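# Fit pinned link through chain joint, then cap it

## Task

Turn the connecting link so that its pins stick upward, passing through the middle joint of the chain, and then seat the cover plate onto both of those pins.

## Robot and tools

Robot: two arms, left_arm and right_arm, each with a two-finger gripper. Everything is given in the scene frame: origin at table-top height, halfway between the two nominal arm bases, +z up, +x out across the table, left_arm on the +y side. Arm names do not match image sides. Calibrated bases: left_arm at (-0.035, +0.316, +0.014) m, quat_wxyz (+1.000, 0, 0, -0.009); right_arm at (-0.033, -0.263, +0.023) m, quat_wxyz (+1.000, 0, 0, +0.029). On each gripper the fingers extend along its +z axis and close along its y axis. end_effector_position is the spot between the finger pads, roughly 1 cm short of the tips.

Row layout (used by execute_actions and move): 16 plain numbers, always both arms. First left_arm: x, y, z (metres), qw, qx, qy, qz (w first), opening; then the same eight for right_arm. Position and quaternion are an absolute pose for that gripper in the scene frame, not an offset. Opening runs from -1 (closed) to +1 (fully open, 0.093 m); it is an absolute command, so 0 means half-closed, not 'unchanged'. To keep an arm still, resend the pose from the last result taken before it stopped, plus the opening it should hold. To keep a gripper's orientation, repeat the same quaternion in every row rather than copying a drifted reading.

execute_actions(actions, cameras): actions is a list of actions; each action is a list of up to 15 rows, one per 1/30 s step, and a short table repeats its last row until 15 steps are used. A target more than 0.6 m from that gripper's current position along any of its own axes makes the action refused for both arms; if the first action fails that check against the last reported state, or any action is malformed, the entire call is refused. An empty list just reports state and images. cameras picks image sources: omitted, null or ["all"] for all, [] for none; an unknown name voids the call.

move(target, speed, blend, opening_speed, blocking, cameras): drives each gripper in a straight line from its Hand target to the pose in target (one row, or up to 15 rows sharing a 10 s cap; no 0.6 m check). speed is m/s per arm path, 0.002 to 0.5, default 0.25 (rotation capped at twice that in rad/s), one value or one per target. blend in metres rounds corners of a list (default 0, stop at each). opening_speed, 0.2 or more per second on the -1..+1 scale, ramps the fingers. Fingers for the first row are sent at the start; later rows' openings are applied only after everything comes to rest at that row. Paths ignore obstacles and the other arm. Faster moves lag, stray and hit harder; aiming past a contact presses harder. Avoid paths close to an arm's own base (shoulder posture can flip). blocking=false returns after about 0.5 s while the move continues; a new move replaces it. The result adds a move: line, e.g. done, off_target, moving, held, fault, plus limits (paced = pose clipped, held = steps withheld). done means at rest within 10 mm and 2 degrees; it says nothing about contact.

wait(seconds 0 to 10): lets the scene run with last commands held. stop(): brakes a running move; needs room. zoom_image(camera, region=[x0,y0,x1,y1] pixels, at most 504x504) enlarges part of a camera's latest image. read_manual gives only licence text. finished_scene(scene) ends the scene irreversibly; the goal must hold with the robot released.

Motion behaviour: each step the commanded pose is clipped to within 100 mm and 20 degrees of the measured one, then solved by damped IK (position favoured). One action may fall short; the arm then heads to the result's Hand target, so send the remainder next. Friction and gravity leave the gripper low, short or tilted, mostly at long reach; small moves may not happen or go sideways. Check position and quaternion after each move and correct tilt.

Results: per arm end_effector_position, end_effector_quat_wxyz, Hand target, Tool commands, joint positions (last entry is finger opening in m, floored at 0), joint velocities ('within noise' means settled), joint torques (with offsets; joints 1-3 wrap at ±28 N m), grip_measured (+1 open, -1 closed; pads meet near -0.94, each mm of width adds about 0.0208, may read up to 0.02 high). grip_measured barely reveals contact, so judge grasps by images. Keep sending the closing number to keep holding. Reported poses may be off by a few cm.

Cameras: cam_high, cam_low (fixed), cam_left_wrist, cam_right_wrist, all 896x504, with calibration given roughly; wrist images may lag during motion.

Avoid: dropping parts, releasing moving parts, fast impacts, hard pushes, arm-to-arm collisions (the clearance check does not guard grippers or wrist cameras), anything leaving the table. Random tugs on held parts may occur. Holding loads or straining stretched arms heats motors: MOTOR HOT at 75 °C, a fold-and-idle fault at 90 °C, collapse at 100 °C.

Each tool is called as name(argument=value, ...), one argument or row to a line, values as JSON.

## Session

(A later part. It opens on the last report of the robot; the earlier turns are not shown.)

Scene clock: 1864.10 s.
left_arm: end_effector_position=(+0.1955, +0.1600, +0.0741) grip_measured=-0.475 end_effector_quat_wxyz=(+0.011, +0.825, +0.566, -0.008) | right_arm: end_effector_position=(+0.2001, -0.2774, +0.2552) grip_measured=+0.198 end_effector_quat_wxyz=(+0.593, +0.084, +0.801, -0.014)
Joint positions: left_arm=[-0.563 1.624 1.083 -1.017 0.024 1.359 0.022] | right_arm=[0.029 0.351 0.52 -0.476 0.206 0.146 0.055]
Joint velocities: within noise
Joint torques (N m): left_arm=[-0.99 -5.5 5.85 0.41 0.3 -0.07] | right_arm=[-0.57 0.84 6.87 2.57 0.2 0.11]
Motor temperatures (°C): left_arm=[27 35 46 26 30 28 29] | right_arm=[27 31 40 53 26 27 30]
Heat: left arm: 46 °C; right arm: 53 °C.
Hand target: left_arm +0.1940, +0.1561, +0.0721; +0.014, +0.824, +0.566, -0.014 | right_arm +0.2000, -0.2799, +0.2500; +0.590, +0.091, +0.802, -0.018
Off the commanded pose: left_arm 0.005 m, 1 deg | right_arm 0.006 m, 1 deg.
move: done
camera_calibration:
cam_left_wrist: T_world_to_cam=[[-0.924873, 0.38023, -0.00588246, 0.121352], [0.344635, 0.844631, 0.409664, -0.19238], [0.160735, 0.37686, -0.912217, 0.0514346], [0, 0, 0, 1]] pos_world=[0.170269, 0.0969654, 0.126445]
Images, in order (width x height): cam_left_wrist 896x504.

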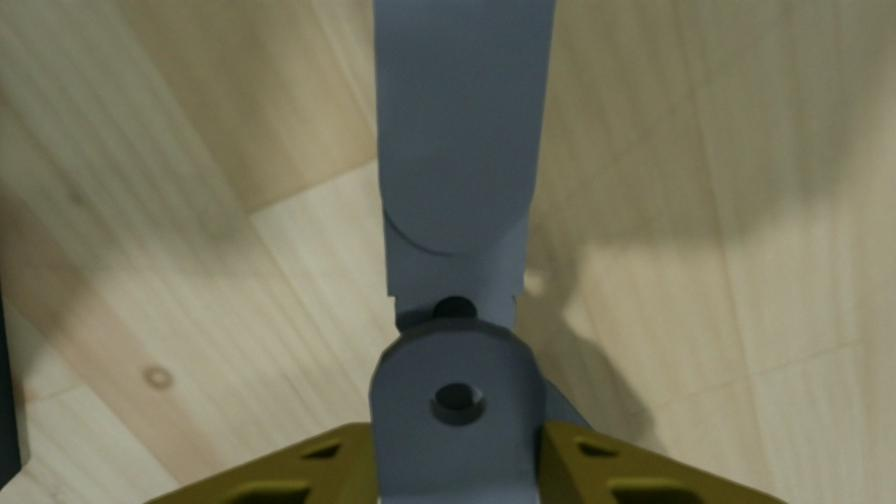

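move(
  target=[0.1985,0.1660,0.0600,0.0145,0.8238,0.5663,-0.0144,-0.8,0.2000,-0.2800,0.2500,0.590,0.091,0.802,-0.018,0.2],
  speed=0.05,
  cameras=["cam_left_wrist"],
)

zoom_image(
  camera="cam_left_wrist",
  region=[330, 200, 580, 450],
)

Scene clock: 1910.30 s.
left_arm: end_effector_position=(+0.1980, +0.1671, +0.0621) grip_measured=-0.475 end_effector_quat_wxyz=(+0.011, +0.823, +0.568, -0.009) | right_arm: end_effector_position=(+0.2001, -0.2774, +0.2552) grip_measured=+0.198 end_effector_quat_wxyz=(+0.593, +0.084, +0.801, -0.014)
Joint positions: left_arm=[-0.536 1.633 1.043 -0.968 0.024 1.38 0.022] | right_arm=[0.029 0.351 0.52 -0.476 0.206 0.146 0.055]
Joint velocities: within noise
Joint torques (N m): left_arm=[0.23 -5.46 5.71 0.39 0.3 0.1] | right_arm=[-0.57 0.79 6.97 2.6 0.25 0.18]
Motor temperatures (°C): left_arm=[27 35 44 26 30 28 29] | right_arm=[27 31 40 53 26 27 29]
Heat: left arm: 44 °C; right arm: 53 °C.
Hand target: left_arm +0.1985, +0.1660, +0.0600; +0.014, +0.824, +0.566, -0.014 | right_arm +0.2000, -0.2799, +0.2500; +0.590, +0.091, +0.802, -0.018
Off the commanded pose: left_arm 0.002 m, 1 deg | right_arm 0.006 m, 1 deg.
move: done
camera_calibration:
cam_left_wrist: T_world_to_cam=[[-0.927038, 0.374933, -0.00517703, 0.122229], [0.340122, 0.846618, 0.409336, -0.193779], [0.157856, 0.377709, -0.912369, 0.0378322], [0, 0, 0, 1]] pos_world=[0.173247, 0.10394, 0.11447]
Images, in order (width x height): cam_left_wrist 896x504.

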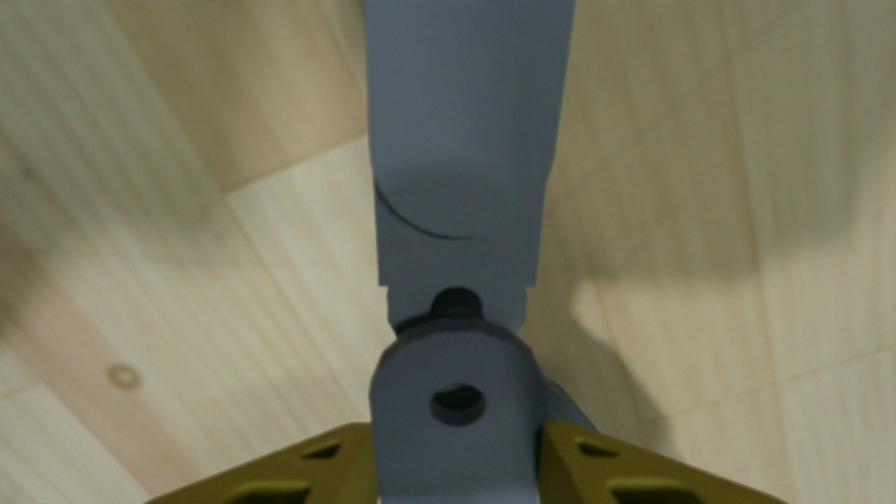

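Scaled by 2.016 from the camera's 896x504 image, which has a finer 1280x720 frame.

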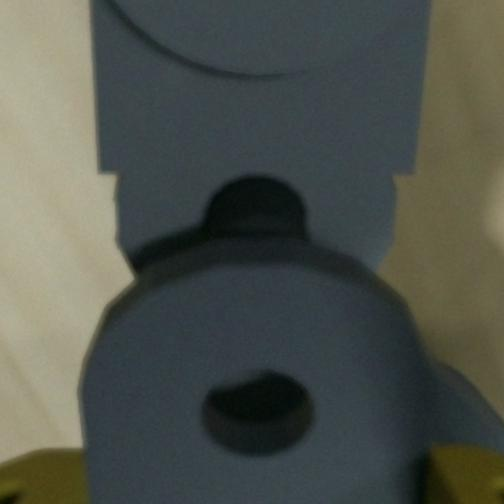

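move(
  target=[0.1950,0.1580,0.0600,0.0145,0.8238,0.5663,-0.0144,-0.8,0.2000,-0.2800,0.2500,0.590,0.091,0.802,-0.018,0.2],
  speed=0.05,
  cameras=["cam_left_wrist"],
)

zoom_image(
  camera="cam_left_wrist",
  region=[330, 200, 580, 450],
)

Scene clock: 1920.23 s.
left_arm: end_effector_position=(+0.1951, +0.1624, +0.0611) grip_measured=-0.475 end_effector_quat_wxyz=(+0.010, +0.825, +0.565, -0.009) | right_arm: end_effector_position=(+0.2001, -0.2774, +0.2552) grip_measured=+0.198 end_effector_quat_wxyz=(+0.593, +0.084, +0.801, -0.014)
Joint positions: left_arm=[-0.556 1.637 1.043 -0.967 0.025 1.367 0.022] | right_arm=[0.029 0.351 0.52 -0.476 0.206 0.146 0.055]
Joint velocities: within noise
Joint torques (N m): left_arm=[-0.91 -5.42 6.16 0.38 0.31 -0.06] | right_arm=[-0.32 0.83 6.98 2.58 0.22 0.11]
Motor temperatures (°C): left_arm=[27 35 44 26 30 28 29] | right_arm=[27 30 40 53 26 27 29]
Heat: left arm: 44 °C; right arm: 53 °C.
Hand target: left_arm +0.1950, +0.1580, +0.0601; +0.015, +0.824, +0.566, -0.014 | right_arm +0.2000, -0.2799, +0.2500; +0.590, +0.091, +0.802, -0.018
Off the commanded pose: left_arm 0.005 m, 1 deg | right_arm 0.006 m, 1 deg.
move: done
camera_calibration:
cam_left_wrist: T_world_to_cam=[[-0.924302, 0.381654, -0.00252578, 0.119483], [0.34727, 0.843737, 0.409282, -0.189317], [0.158335, 0.377423, -0.912404, 0.0391424], [0, 0, 0, 1]] pos_world=[0.169985, 0.0993596, 0.1135]
Images, in order (width x height): cam_left_wrist 896x504.

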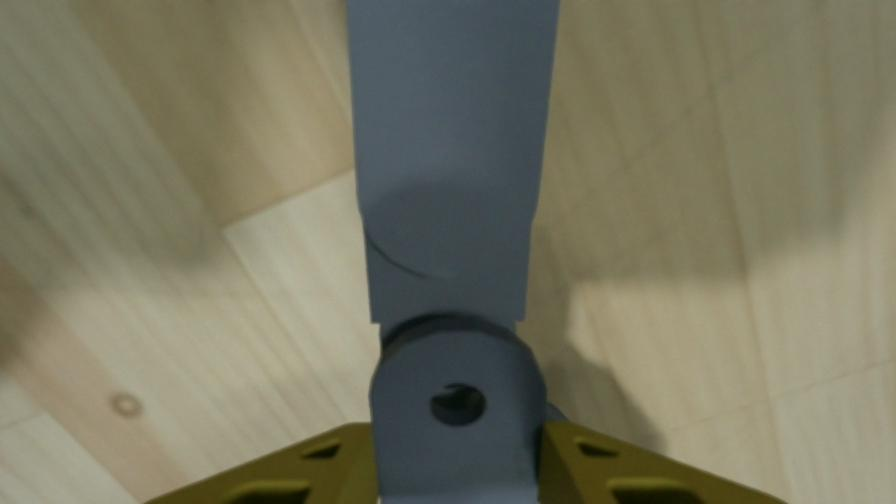

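Scaled by 2.016 from the camera's 896x504 image, which has a finer 1280x720 frame.

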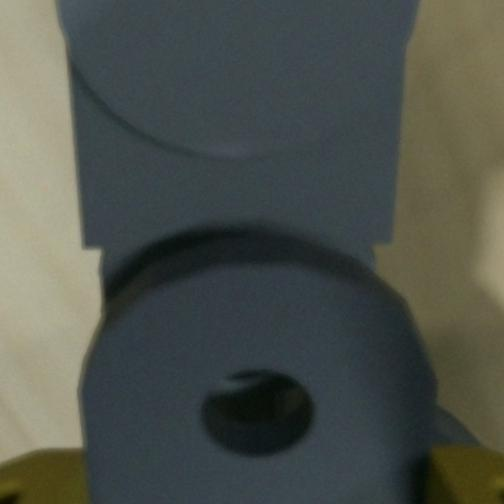

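move(
  target=[0.1963,0.1572,0.0560,0.0145,0.8238,0.5663,-0.0144,-0.8,0.2000,-0.2800,0.2500,0.590,0.091,0.802,-0.018,0.2],
  speed=0.04,
  cameras=["cam_left_wrist"],
)

zoom_image(
  camera="cam_left_wrist",
  region=[330, 250, 580, 450],
)

Scene clock: 1937.97 s.
left_arm: end_effector_position=(+0.1965, +0.1615, +0.0589) grip_measured=-0.475 end_effector_quat_wxyz=(+0.010, +0.825, +0.565, -0.009) | right_arm: end_effector_position=(+0.2001, -0.2774, +0.2552) grip_measured=+0.198 end_effector_quat_wxyz=(+0.593, +0.084, +0.801, -0.014)
Joint positions: left_arm=[-0.556 1.646 1.043 -0.958 0.025 1.366 0.022] | right_arm=[0.029 0.351 0.52 -0.476 0.206 0.146 0.055]
Joint velocities: within noise
Joint torques (N m): left_arm=[-0.91 -5.29 5.7 0.46 0.3 -0.06] | right_arm=[-0.73 0.77 6.75 2.54 0.27 0.17]
Motor temperatures (°C): left_arm=[27 35 44 26 30 28 30] | right_arm=[27 30 40 54 26 27 29]
Heat: left arm: 44 °C; right arm: 54 °C.
Hand target: left_arm +0.1963, +0.1572, +0.0561; +0.014, +0.824, +0.566, -0.014 | right_arm +0.2000, -0.2799, +0.2500; +0.590, +0.091, +0.802, -0.018
Off the commanded pose: left_arm 0.005 m, 1 deg | right_arm 0.006 m, 1 deg.
move: done
camera_calibration:
cam_left_wrist: T_world_to_cam=[[-0.924737, 0.380596, -0.00287077, 0.121355], [0.346185, 0.844216, 0.409212, -0.187993], [0.158168, 0.37742, -0.912435, 0.0372547], [0, 0, 0, 1]] pos_world=[0.171409, 0.0984587, 0.11127]
Images, in order (width x height): cam_left_wrist 896x504.

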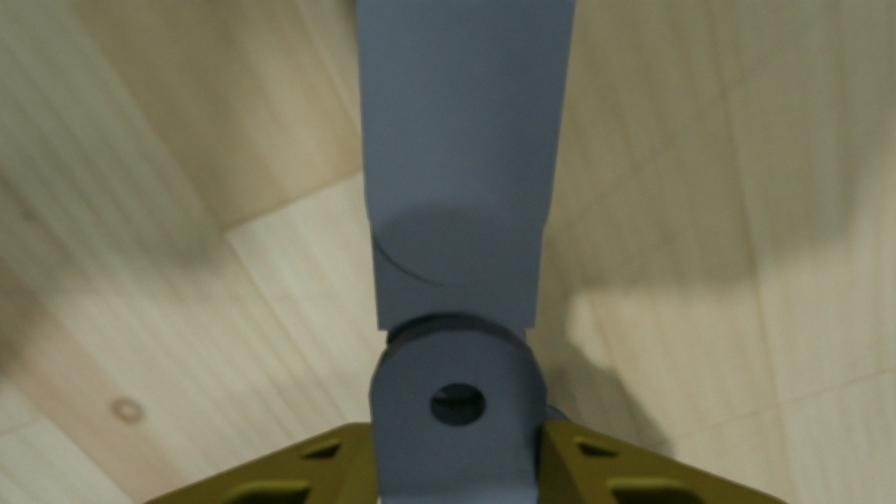

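Scaled by 2.016 from the camera's 896x504 image, which has a finer 1280x720 frame.

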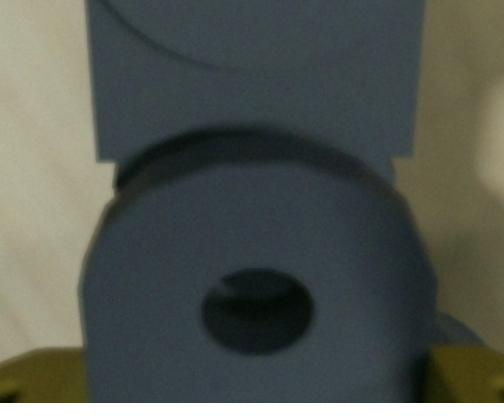

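move(
  target=[0.1963,0.1572,0.0525,0.0145,0.8238,0.5663,-0.0144,-0.8,0.2000,-0.2800,0.2500,0.590,0.091,0.802,-0.018,0.2],
  speed=0.03,
  cameras=["cam_left_wrist"],
)

zoom_image(
  camera="cam_left_wrist",
  region=[330, 250, 580, 450],
)

Scene clock: 1950.17 s.
left_arm: end_effector_position=(+0.1975, +0.1608, +0.0587) grip_measured=-0.475 end_effector_quat_wxyz=(+0.012, +0.825, +0.566, -0.008) | right_arm: end_effector_position=(+0.2001, -0.2774, +0.2552) grip_measured=+0.198 end_effector_quat_wxyz=(+0.593, +0.084, +0.801, -0.014)
Joint positions: left_arm=[-0.556 1.646 1.042 -0.951 0.025 1.366 0.022] | right_arm=[0.029 0.351 0.52 -0.476 0.206 0.146 0.055]
Joint velocities: within noise
Joint torques (N m): left_arm=[-0.88 -4.9 5.01 0.55 0.3 -0.05] | right_arm=[-0.61 0.9 6.91 2.53 0.21 0.18]
Motor temperatures (°C): left_arm=[27 35 44 26 30 28 30] | right_arm=[27 30 40 54 26 27 29]
Heat: left arm: 44 °C; right arm: 54 °C.
Hand target: left_arm +0.1962, +0.1573, +0.0527; +0.014, +0.824, +0.566, -0.014 | right_arm +0.2000, -0.2799, +0.2500; +0.590, +0.091, +0.802, -0.018
Off the commanded pose: left_arm 0.007 m, 1 deg | right_arm 0.006 m, 1 deg.
move: done
camera_calibration:
cam_left_wrist: T_world_to_cam=[[-0.924855, 0.380226, -0.00848694, 0.123029], [0.343903, 0.845616, 0.408246, -0.187393], [0.162402, 0.374649, -0.912833, 0.0367504], [0, 0, 0, 1]] pos_world=[0.172261, 0.0979152, 0.111093]
Images, in order (width x height): cam_left_wrist 896x504.

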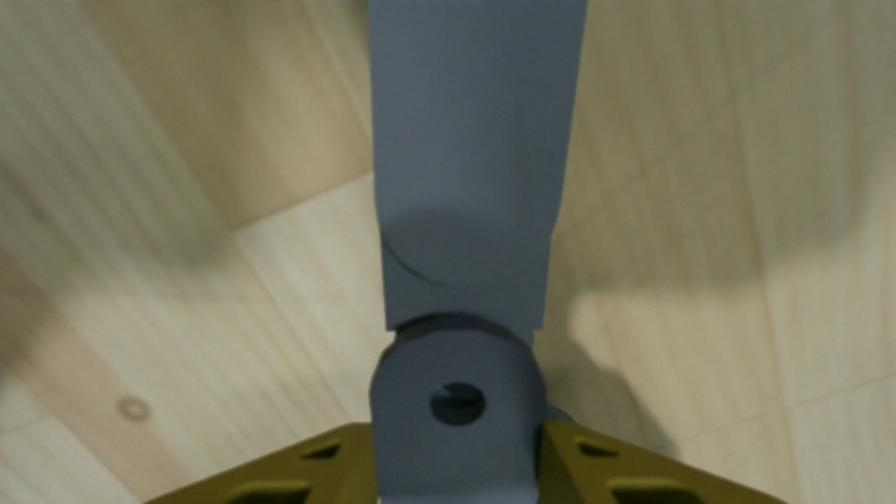

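Scaled by 2.016 from the camera's 896x504 image, which has a finer 1280x720 frame.

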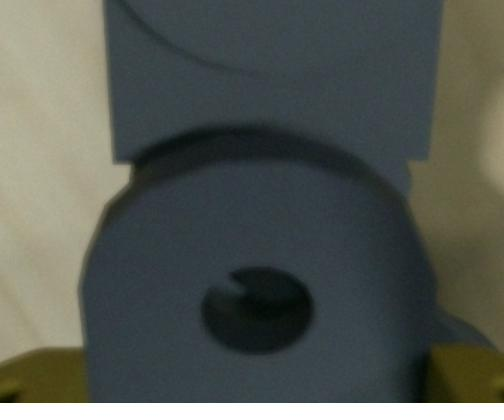

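zoom_image(
  camera="cam_left_wrist",
  region=[410, 360, 510, 450],
)

Scaled by 5.040 from the camera's 896x504 image, which has a finer 1280x720 frame.

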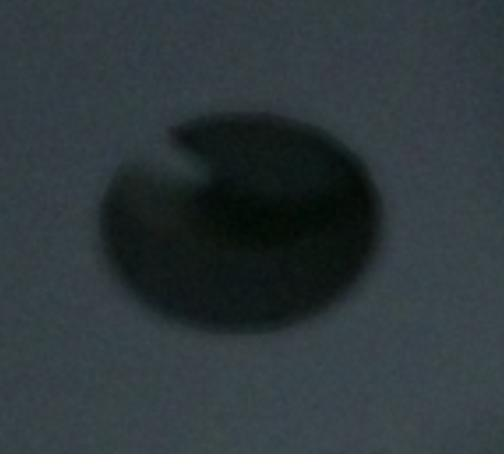

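move(
  target=[0.1942,0.1553,0.0590,0.0145,0.8238,0.5663,-0.0144,-0.8,0.2000,-0.2800,0.2500,0.590,0.091,0.802,-0.018,0.2],
  speed=0.03,
  cameras=["cam_left_wrist"],
)

zoom_image(
  camera="cam_left_wrist",
  region=[410, 360, 510, 450],
)

Scene clock: 2014.47 s.
left_arm: end_effector_position=(+0.1964, +0.1591, +0.0587) grip_measured=-0.475 end_effector_quat_wxyz=(+0.012, +0.824, +0.566, -0.008) | right_arm: end_effector_position=(+0.2001, -0.2774, +0.2552) grip_measured=+0.198 end_effector_quat_wxyz=(+0.593, +0.084, +0.801, -0.014)
Joint positions: left_arm=[-0.563 1.646 1.042 -0.951 0.025 1.357 0.022] | right_arm=[0.029 0.351 0.52 -0.476 0.206 0.146 0.055]
Joint velocities: within noise
Joint torques (N m): left_arm=[-1.09 -5.85 6.3 0.32 0.29 -0.11] | right_arm=[-0.57 0.69 6.98 2.56 0.22 0.18]
Motor temperatures (°C): left_arm=[27 34 44 26 30 28 30] | right_arm=[27 30 40 54 26 27 29]
Heat: left arm: 44 °C; right arm: 54 °C.
Hand target: left_arm +0.1942, +0.1553, +0.0590; +0.014, +0.824, +0.566, -0.014 | right_arm +0.2000, -0.2799, +0.2500; +0.590, +0.091, +0.802, -0.018
Off the commanded pose: left_arm 0.004 m, 1 deg | right_arm 0.006 m, 1 deg.
move: done
camera_calibration:
cam_left_wrist: T_world_to_cam=[[-0.925145, 0.379523, -0.00825625, 0.122757], [0.343363, 0.845877, 0.408159, -0.185418], [0.161889, 0.374771, -0.912874, 0.0376904], [0, 0, 0, 1]] pos_world=[0.171131, 0.0961263, 0.1111]
Images, in order (width x height): cam_left_wrist 896x504.

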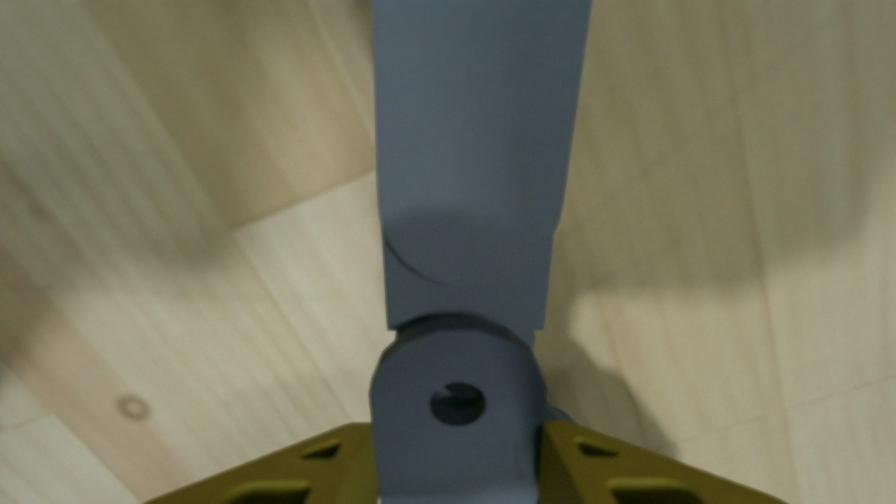

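Scaled by 5.040 from the camera's 896x504 image, which has a finer 1280x720 frame.

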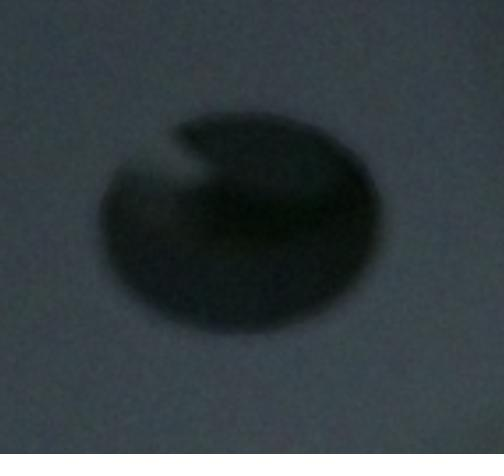

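move(
  target=[0.1942,0.1553,0.0720,0.0145,0.8238,0.5663,-0.0144,-0.8,0.2000,-0.2800,0.2500,0.590,0.091,0.802,-0.018,0.2],
  speed=0.03,
  cameras=["cam_left_wrist"],
)

zoom_image(
  camera="cam_left_wrist",
  region=[410, 360, 510, 450],
)

Scene clock: 2022.33 s.
left_arm: end_effector_position=(+0.1911, +0.1625, +0.0616) grip_measured=-0.475 end_effector_quat_wxyz=(-0.002, +0.824, +0.566, -0.014) | right_arm: end_effector_position=(+0.2001, -0.2774, +0.2552) grip_measured=+0.198 end_effector_quat_wxyz=(+0.593, +0.084, +0.801, -0.014)
Joint positions: left_arm=[-0.563 1.646 1.055 -0.994 0.025 1.357 0.022] | right_arm=[0.029 0.351 0.52 -0.476 0.206 0.146 0.055]
Joint velocities: within noise
Joint torques (N m): left_arm=[-1.13 -7.27 8.29 0.19 0.29 -0.06] | right_arm=[-0.7 0.68 6.94 2.58 0.21 0.18]
Motor temperatures (°C): left_arm=[27 34 44 26 30 28 30] | right_arm=[27 30 40 54 26 27 29]
Heat: left arm: 44 °C; right arm: 54 °C.
Hand target: left_arm +0.1940, +0.1555, +0.0718; +0.014, +0.824, +0.566, -0.015 | right_arm +0.2000, -0.2799, +0.2500; +0.590, +0.091, +0.802, -0.018
Off the commanded pose: left_arm 0.013 m, 2 deg | right_arm 0.006 m, 1 deg.
move: off_target (left_arm)
camera_calibration:
cam_left_wrist: T_world_to_cam=[[-0.925118, 0.379058, 0.0217096, 0.114835], [0.353525, 0.839128, 0.413381, -0.188909], [0.138478, 0.390102, -0.910299, 0.0417799], [0, 0, 0, 1]] pos_world=[0.167234, 0.0986915, 0.113631]
Images, in order (width x height): cam_left_wrist 896x504.

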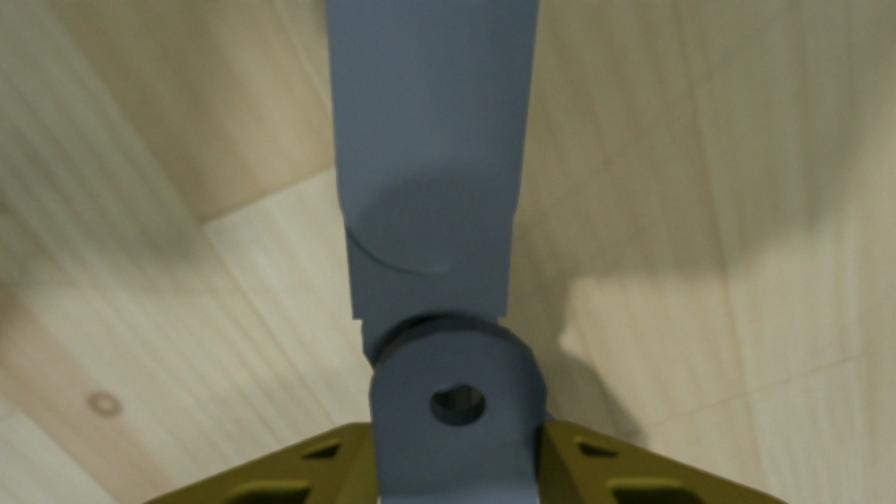

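Scaled by 5.040 from the camera's 896x504 image, which has a finer 1280x720 frame.

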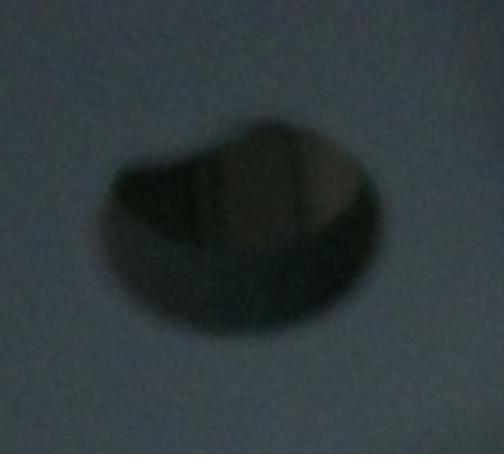

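move(
  target=[
    [0.2000,0.1700,0.1100,0.0145,0.8238,0.5663,-0.0144,-0.8,0.2000,-0.2800,0.2500,0.590,0.091,0.802,-0.018,0.2],
    [0.1990,0.1700,0.0830,0.0145,0.8238,0.5663,-0.0144,-0.8,0.2000,-0.2800,0.2500,0.590,0.091,0.802,-0.018,0.2],
  ],
  speed=0.08,
  cameras=["cam_left_wrist"],
)

zoom_image(
  camera="cam_left_wrist",
  region=[360, 180, 560, 430],
)

Scene clock: 2054.43 s.
left_arm: end_effector_position=(+0.1982, +0.1718, +0.0835) grip_measured=-0.475 end_effector_quat_wxyz=(+0.008, +0.823, +0.569, -0.010) | right_arm: end_effector_position=(+0.2001, -0.2774, +0.2552) grip_measured=+0.198 end_effector_quat_wxyz=(+0.593, +0.084, +0.801, -0.014)
Joint positions: left_arm=[-0.521 1.605 1.103 -1.062 0.025 1.394 0.022] | right_arm=[0.029 0.351 0.52 -0.476 0.206 0.146 0.055]
Joint velocities: within noise
Joint torques (N m): left_arm=[0.06 -5.89 6.04 0.39 0.29 0.09] | right_arm=[-0.62 0.66 6.93 2.55 0.2 0.21]
Motor temperatures (°C): left_arm=[27 36 45 25 30 28 30] | right_arm=[27 30 40 55 26 27 29]
Heat: left arm: 45 °C; right arm: 55 °C.
Hand target: left_arm +0.1990, +0.1700, +0.0831; +0.015, +0.824, +0.566, -0.014 | right_arm +0.2000, -0.2799, +0.2500; +0.590, +0.091, +0.802, -0.018
Off the commanded pose: left_arm 0.002 m, 1 deg | right_arm 0.006 m, 1 deg.
move: done
camera_calibration:
cam_left_wrist: T_world_to_cam=[[-0.927619, 0.373525, 0.00136506, 0.120531], [0.341252, 0.845973, 0.409729, -0.206672], [0.151889, 0.380538, -0.912206, 0.0562034], [0, 0, 0, 1]] pos_world=[0.173797, 0.10843, 0.135784]
Images, in order (width x height): cam_left_wrist 896x504.

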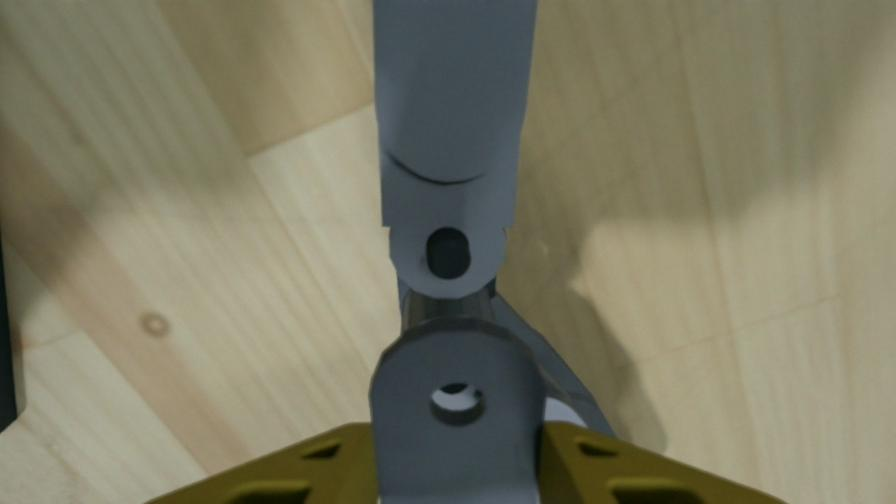

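Scaled by 2.016 from the camera's 896x504 image, which has a finer 1280x720 frame.

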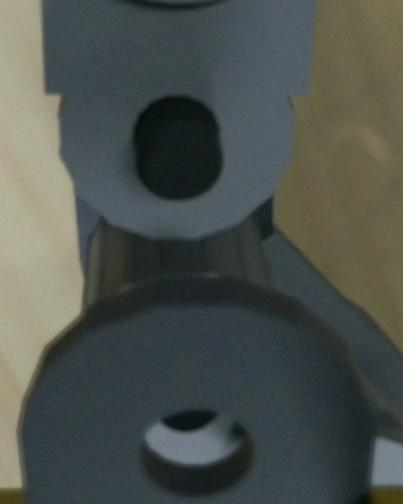

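move(
  target=[0.1931,0.1543,0.0635,0.0145,0.8238,0.5663,-0.0144,-0.8,0.2000,-0.2800,0.2500,0.590,0.091,0.802,-0.018,0.2],
  speed=0.06,
  cameras=["cam_left_wrist"],
)

zoom_image(
  camera="cam_left_wrist",
  region=[400, 300, 520, 440],
)

Scene clock: 2075.37 s.
left_arm: end_effector_position=(+0.1942, +0.1577, +0.0655) grip_measured=-0.475 end_effector_quat_wxyz=(+0.011, +0.825, +0.565, -0.009) | right_arm: end_effector_position=(+0.2001, -0.2774, +0.2552) grip_measured=+0.198 end_effector_quat_wxyz=(+0.593, +0.084, +0.801, -0.014)
Joint positions: left_arm=[-0.571 1.635 1.06 -0.982 0.026 1.352 0.022] | right_arm=[0.029 0.351 0.52 -0.476 0.206 0.146 0.055]
Joint velocities: within noise
Joint torques (N m): left_arm=[-0.87 -5.52 5.75 0.41 0.29 -0.11] | right_arm=[-0.55 0.76 7.1 2.56 0.25 0.17]
Motor temperatures (°C): left_arm=[27 35 46 25 30 28 30] | right_arm=[27 29 40 55 26 27 29]
Heat: left arm: 46 °C; right arm: 55 °C.
Hand target: left_arm +0.1931, +0.1543, +0.0636; +0.014, +0.824, +0.566, -0.014 | right_arm +0.2000, -0.2799, +0.2500; +0.590, +0.091, +0.802, -0.018
Off the commanded pose: left_arm 0.004 m, 1 deg | right_arm 0.006 m, 1 deg.
move: done
camera_calibration:
cam_left_wrist: T_world_to_cam=[[-0.924142, 0.382011, -0.00534112, 0.12054], [0.346776, 0.844606, 0.407906, -0.186747], [0.160336, 0.375111, -0.913008, 0.0451016], [0, 0, 0, 1]] pos_world=[0.168924, 0.0947623, 0.117997]
Images, in order (width x height): cam_left_wrist 896x504.

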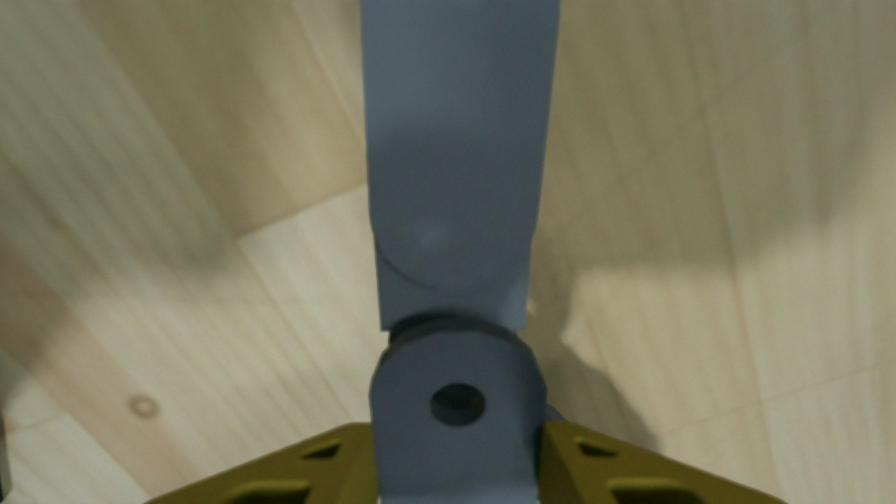

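Scaled by 3.600 from the camera's 896x504 image, which has a finer 1280x720 frame.

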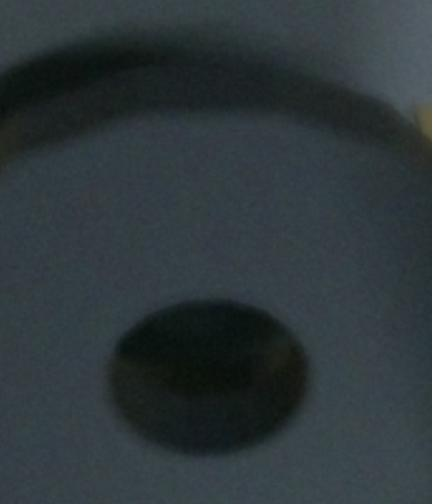

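move(
  target=[0.1933,0.1546,0.0560,0.0145,0.8238,0.5663,-0.0144,-0.8,0.2000,-0.2800,0.2500,0.590,0.091,0.802,-0.018,0.2],
  speed=0.03,
  cameras=["cam_left_wrist"],
)

zoom_image(
  camera="cam_left_wrist",
  region=[400, 300, 520, 440],
)

Scene clock: 2090.17 s.
left_arm: end_effector_position=(+0.1935, +0.1582, +0.0591) grip_measured=-0.475 end_effector_quat_wxyz=(+0.010, +0.825, +0.565, -0.010) | right_arm: end_effector_position=(+0.2001, -0.2774, +0.2553) grip_measured=+0.198 end_effector_quat_wxyz=(+0.593, +0.084, +0.800, -0.014)
Joint positions: left_arm=[-0.571 1.644 1.041 -0.958 0.026 1.351 0.022] | right_arm=[0.029 0.351 0.52 -0.475 0.206 0.146 0.055]
Joint velocities: within noise
Joint torques (N m): left_arm=[-0.69 -5.34 5.56 0.47 0.28 -0.07] | right_arm=[-0.57 0.59 7.01 2.6 0.24 0.17]
Motor temperatures (°C): left_arm=[27 35 45 26 30 28 30] | right_arm=[27 29 40 55 26 27 29]
Heat: left arm: 45 °C; right arm: 55 °C.
Hand target: left_arm +0.1933, +0.1546, +0.0561; +0.014, +0.824, +0.566, -0.014 | right_arm +0.2000, -0.2799, +0.2501; +0.590, +0.091, +0.802, -0.018
Off the commanded pose: left_arm 0.005 m, 1 deg | right_arm 0.006 m, 1 deg.
move: done
camera_calibration:
cam_left_wrist: T_world_to_cam=[[-0.924443, 0.381312, -0.00232757, 0.119681], [0.347176, 0.844178, 0.408452, -0.184292], [0.157713, 0.376783, -0.912777, 0.0393425], [0, 0, 0, 1]] pos_world=[0.168416, 0.0951154, 0.111464]
Images, in order (width x height): cam_left_wrist 896x504.

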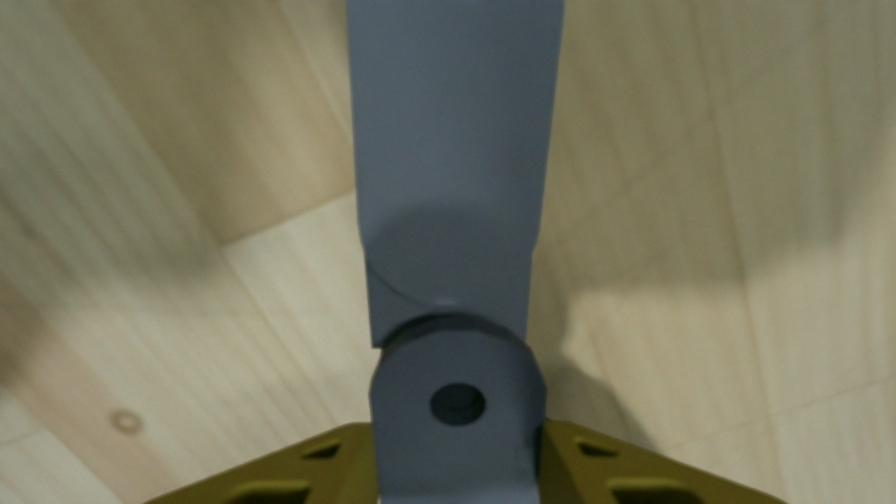

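Scaled by 3.600 from the camera's 896x504 image, which has a finer 1280x720 frame.

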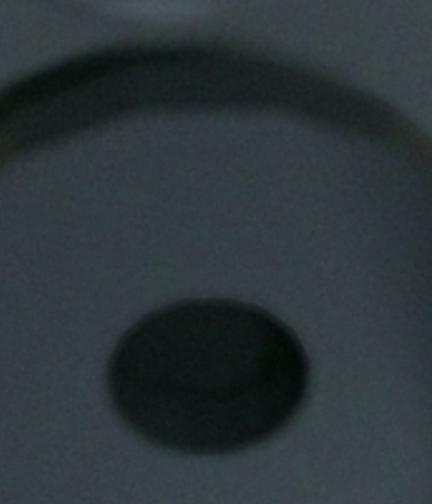

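move(
  target=[
    [0.1970,0.1620,0.0880,0.0145,0.8238,0.5663,-0.0144,-0.8,0.2000,-0.2800,0.2500,0.590,0.091,0.802,-0.018,0.2],
    [0.1950,0.1546,0.0600,0.0145,0.8238,0.5663,-0.0144,-0.8,0.2000,-0.2800,0.2500,0.590,0.091,0.802,-0.018,0.2],
  ],
  speed=0.06,
  cameras=["cam_left_wrist"],
)

zoom_image(
  camera="cam_left_wrist",
  region=[400, 300, 520, 440],
)

Scene clock: 2110.87 s.
left_arm: end_effector_position=(+0.1959, +0.1584, +0.0616) grip_measured=-0.475 end_effector_quat_wxyz=(+0.010, +0.825, +0.565, -0.010) | right_arm: end_effector_position=(+0.2001, -0.2774, +0.2553) grip_measured=+0.198 end_effector_quat_wxyz=(+0.593, +0.084, +0.800, -0.014)
Joint positions: left_arm=[-0.566 1.646 1.055 -0.968 0.026 1.356 0.022] | right_arm=[0.029 0.351 0.52 -0.475 0.206 0.146 0.055]
Joint velocities: within noise
Joint torques (N m): left_arm=[-0.95 -5.65 5.85 0.4 0.3 -0.09] | right_arm=[-0.53 0.64 6.87 2.55 0.24 0.18]
Motor temperatures (°C): left_arm=[27 36 45 26 30 28 31] | right_arm=[27 29 40 55 26 27 29]
Heat: left arm: 45 °C; right arm: 55 °C.
Hand target: left_arm +0.1949, +0.1546, +0.0600; +0.014, +0.824, +0.566, -0.014 | right_arm +0.2000, -0.2799, +0.2501; +0.590, +0.091, +0.802, -0.018
Off the commanded pose: left_arm 0.004 m, 1 deg | right_arm 0.006 m, 1 deg.
move: done
camera_calibration:
cam_left_wrist: T_world_to_cam=[[-0.924731, 0.380603, -0.00358575, 0.122085], [0.346085, 0.844711, 0.408275, -0.186296], [0.15842, 0.376304, -0.912852, 0.0411386], [0, 0, 0, 1]] pos_world=[0.170853, 0.0954197, 0.114051]
Images, in order (width x height): cam_left_wrist 896x504.

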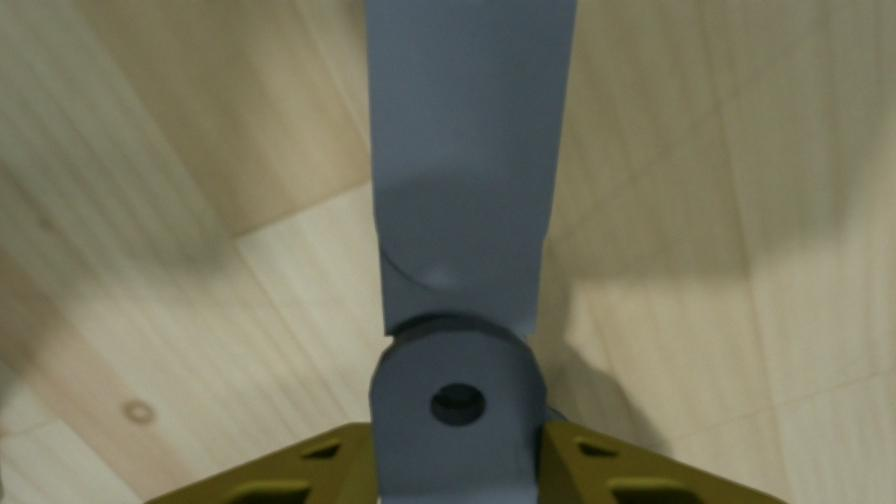

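Scaled by 3.600 from the camera's 896x504 image, which has a finer 1280x720 frame.

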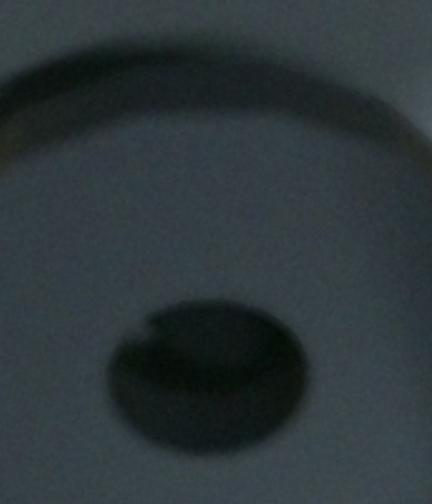

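move(
  target=[0.1950,0.1546,0.0555,0.0145,0.8238,0.5663,-0.0144,-0.8,0.2000,-0.2800,0.2500,0.590,0.091,0.802,-0.018,0.2],
  speed=0.03,
  cameras=["cam_left_wrist"],
)

zoom_image(
  camera="cam_left_wrist",
  region=[400, 300, 520, 440],
)

Scene clock: 2118.13 s.
left_arm: end_effector_position=(+0.1961, +0.1583, +0.0591) grip_measured=-0.475 end_effector_quat_wxyz=(+0.011, +0.824, +0.566, -0.009) | right_arm: end_effector_position=(+0.2001, -0.2774, +0.2553) grip_measured=+0.198 end_effector_quat_wxyz=(+0.593, +0.084, +0.800, -0.014)
Joint positions: left_arm=[-0.566 1.648 1.046 -0.955 0.026 1.356 0.022] | right_arm=[0.029 0.351 0.52 -0.475 0.206 0.146 0.055]
Joint velocities: within noise
Joint torques (N m): left_arm=[-0.98 -5.38 5.48 0.48 0.3 -0.06] | right_arm=[-0.54 0.66 6.95 2.59 0.23 0.17]
Motor temperatures (°C): left_arm=[27 35 44 26 30 28 31] | right_arm=[27 29 40 55 26 27 29]
Heat: left arm: 44 °C; right arm: 55 °C.
Hand target: left_arm +0.1950, +0.1546, +0.0556; +0.015, +0.824, +0.566, -0.014 | right_arm +0.2000, -0.2799, +0.2501; +0.590, +0.091, +0.802, -0.018
Off the commanded pose: left_arm 0.005 m, 1 deg | right_arm 0.006 m, 1 deg.
move: done
camera_calibration:
cam_left_wrist: T_world_to_cam=[[-0.925013, 0.379892, -0.00581093, 0.122589], [0.34467, 0.845488, 0.407864, -0.185032], [0.159857, 0.375277, -0.913024, 0.0387054], [0, 0, 0, 1]] pos_world=[0.170984, 0.0953469, 0.111519]
Images, in order (width x height): cam_left_wrist 896x504.

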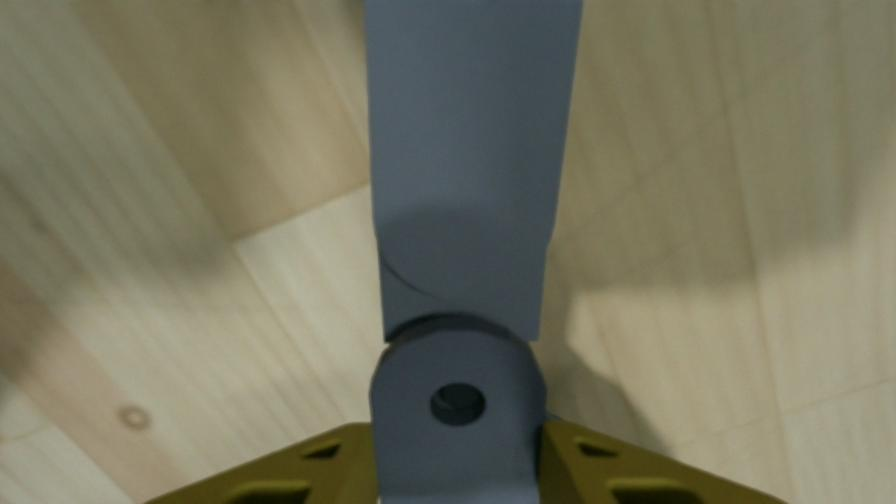

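Scaled by 3.600 from the camera's 896x504 image, which has a finer 1280x720 frame.

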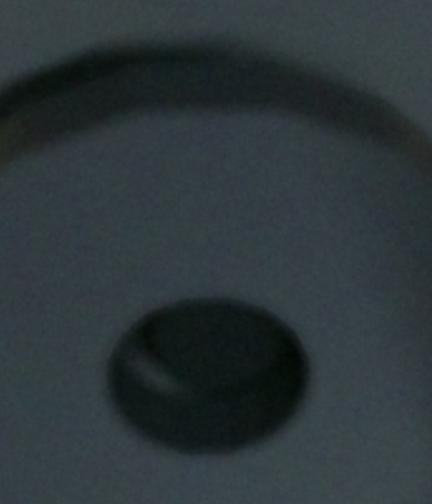

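move(
  target=[0.1947,0.1548,0.0520,0.0145,0.8238,0.5663,-0.0144,-0.8,0.2000,-0.2800,0.2500,0.590,0.091,0.802,-0.018,0.2],
  speed=0.03,
  cameras=["cam_left_wrist"],
)

zoom_image(
  camera="cam_left_wrist",
  region=[400, 300, 520, 440],
)

Scene clock: 2132.80 s.
left_arm: end_effector_position=(+0.1961, +0.1584, +0.0584) grip_measured=-0.475 end_effector_quat_wxyz=(+0.012, +0.824, +0.566, -0.009) | right_arm: end_effector_position=(+0.2001, -0.2774, +0.2553) grip_measured=+0.198 end_effector_quat_wxyz=(+0.593, +0.084, +0.800, -0.014)
Joint positions: left_arm=[-0.566 1.648 1.044 -0.951 0.026 1.355 0.022] | right_arm=[0.029 0.351 0.52 -0.475 0.206 0.146 0.055]
Joint velocities: within noise
Joint torques (N m): left_arm=[-0.92 -5.05 4.74 0.58 0.27 -0.07] | right_arm=[-0.49 0.8 7.01 2.58 0.23 0.19]
Motor temperatures (°C): left_arm=[27 36 44 26 29 28 31] | right_arm=[27 29 40 55 26 27 29]
Heat: left arm: 44 °C; right arm: 55 °C.
Hand target: left_arm +0.1946, +0.1549, +0.0522; +0.014, +0.824, +0.566, -0.014 | right_arm +0.2000, -0.2799, +0.2500; +0.590, +0.091, +0.802, -0.018
Off the commanded pose: left_arm 0.007 m, 1 deg | right_arm 0.006 m, 1 deg.
move: done
camera_calibration:
cam_left_wrist: T_world_to_cam=[[-0.925298, 0.379184, -0.00653825, 0.122742], [0.343774, 0.845921, 0.407722, -0.184671], [0.160132, 0.375017, -0.913083, 0.0381197], [0, 0, 0, 1]] pos_world=[0.170954, 0.0953796, 0.110903]
Images, in order (width x height): cam_left_wrist 896x504.

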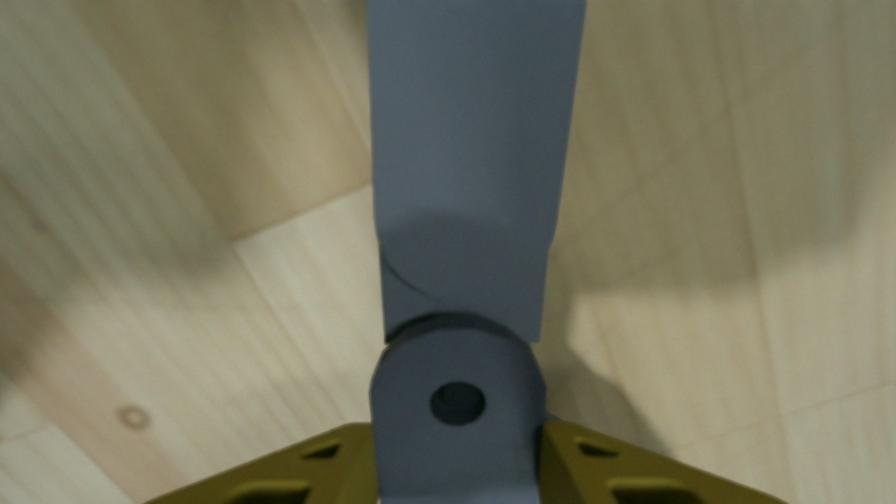

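Scaled by 3.600 from the camera's 896x504 image, which has a finer 1280x720 frame.

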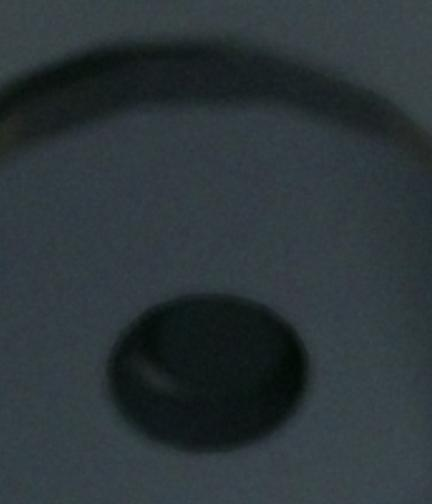

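zoom_image(
  camera="cam_left_wrist",
  region=[425, 375, 491, 431],
)

Scaled by 7.636 from the camera's 896x504 image, which has a finer 1280x720 frame.

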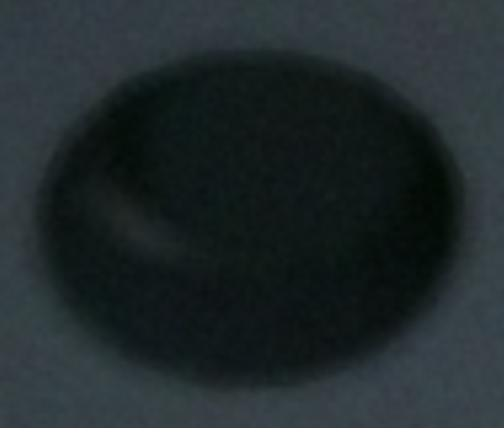

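move(
  target=[0.1948,0.1546,0.0530,0.0145,0.8311,0.5558,-0.0144,-0.8,0.2000,-0.2800,0.2500,0.590,0.091,0.802,-0.018,0.2],
  speed=0.03,
  cameras=["cam_left_wrist"],
)

zoom_image(
  camera="cam_left_wrist",
  region=[425, 375, 491, 431],
)

Scene clock: 2164.03 s.
left_arm: end_effector_position=(+0.1961, +0.1584, +0.0584) grip_measured=-0.475 end_effector_quat_wxyz=(+0.012, +0.826, +0.563, -0.009) | right_arm: end_effector_position=(+0.2001, -0.2774, +0.2553) grip_measured=+0.198 end_effector_quat_wxyz=(+0.593, +0.084, +0.800, -0.014)
Joint positions: left_arm=[-0.566 1.648 1.044 -0.951 0.026 1.361 0.022] | right_arm=[0.029 0.351 0.52 -0.475 0.206 0.146 0.055]
Joint velocities: within noise
Joint torques (N m): left_arm=[-0.98 -5.05 5.07 0.53 0.29 0.15] | right_arm=[-0.7 0.7 6.84 2.61 0.26 0.17]
Motor temperatures (°C): left_arm=[27 35 42 26 29 28 31] | right_arm=[27 29 40 55 26 27 29]
Heat: left arm: 42 °C; right arm: 55 °C.
Hand target: left_arm +0.1947, +0.1547, +0.0532; +0.014, +0.831, +0.556, -0.014 | right_arm +0.2000, -0.2799, +0.2500; +0.590, +0.091, +0.802, -0.018
Off the commanded pose: left_arm 0.007 m, 1 deg | right_arm 0.006 m, 1 deg.
move: done
camera_calibration:
cam_left_wrist: T_world_to_cam=[[-0.92282, 0.385174, -0.00671975, 0.121318], [0.349172, 0.843679, 0.407779, -0.185378], [0.162735, 0.37396, -0.913056, 0.0377751], [0, 0, 0, 1]] pos_world=[0.170536, 0.0955443, 0.110899]
Images, in order (width x height): cam_left_wrist 896x504.

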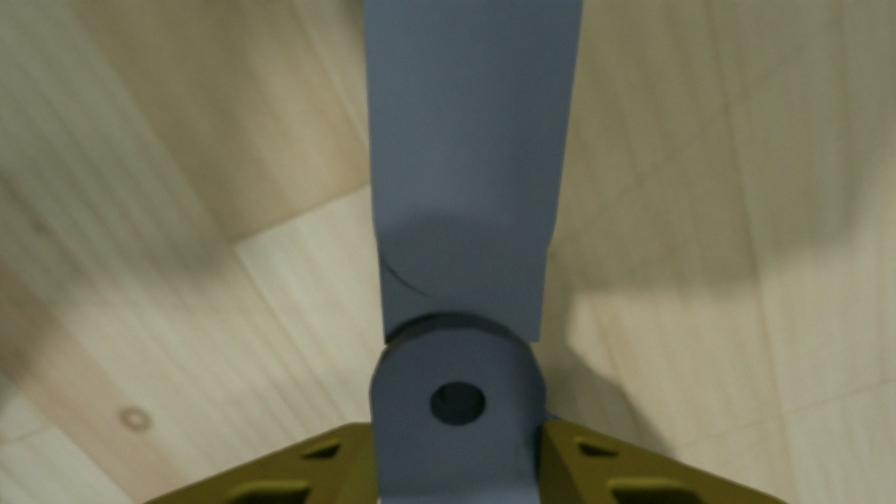

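Scaled by 7.636 from the camera's 896x504 image, which has a finer 1280x720 frame.

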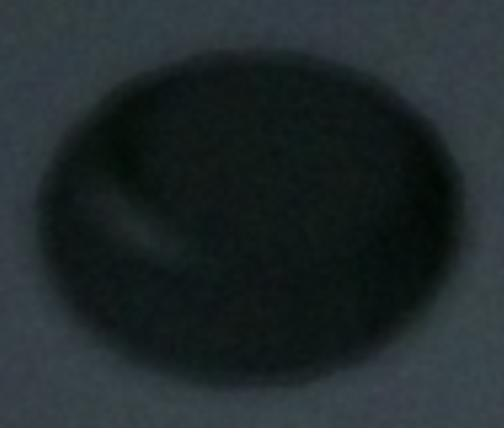

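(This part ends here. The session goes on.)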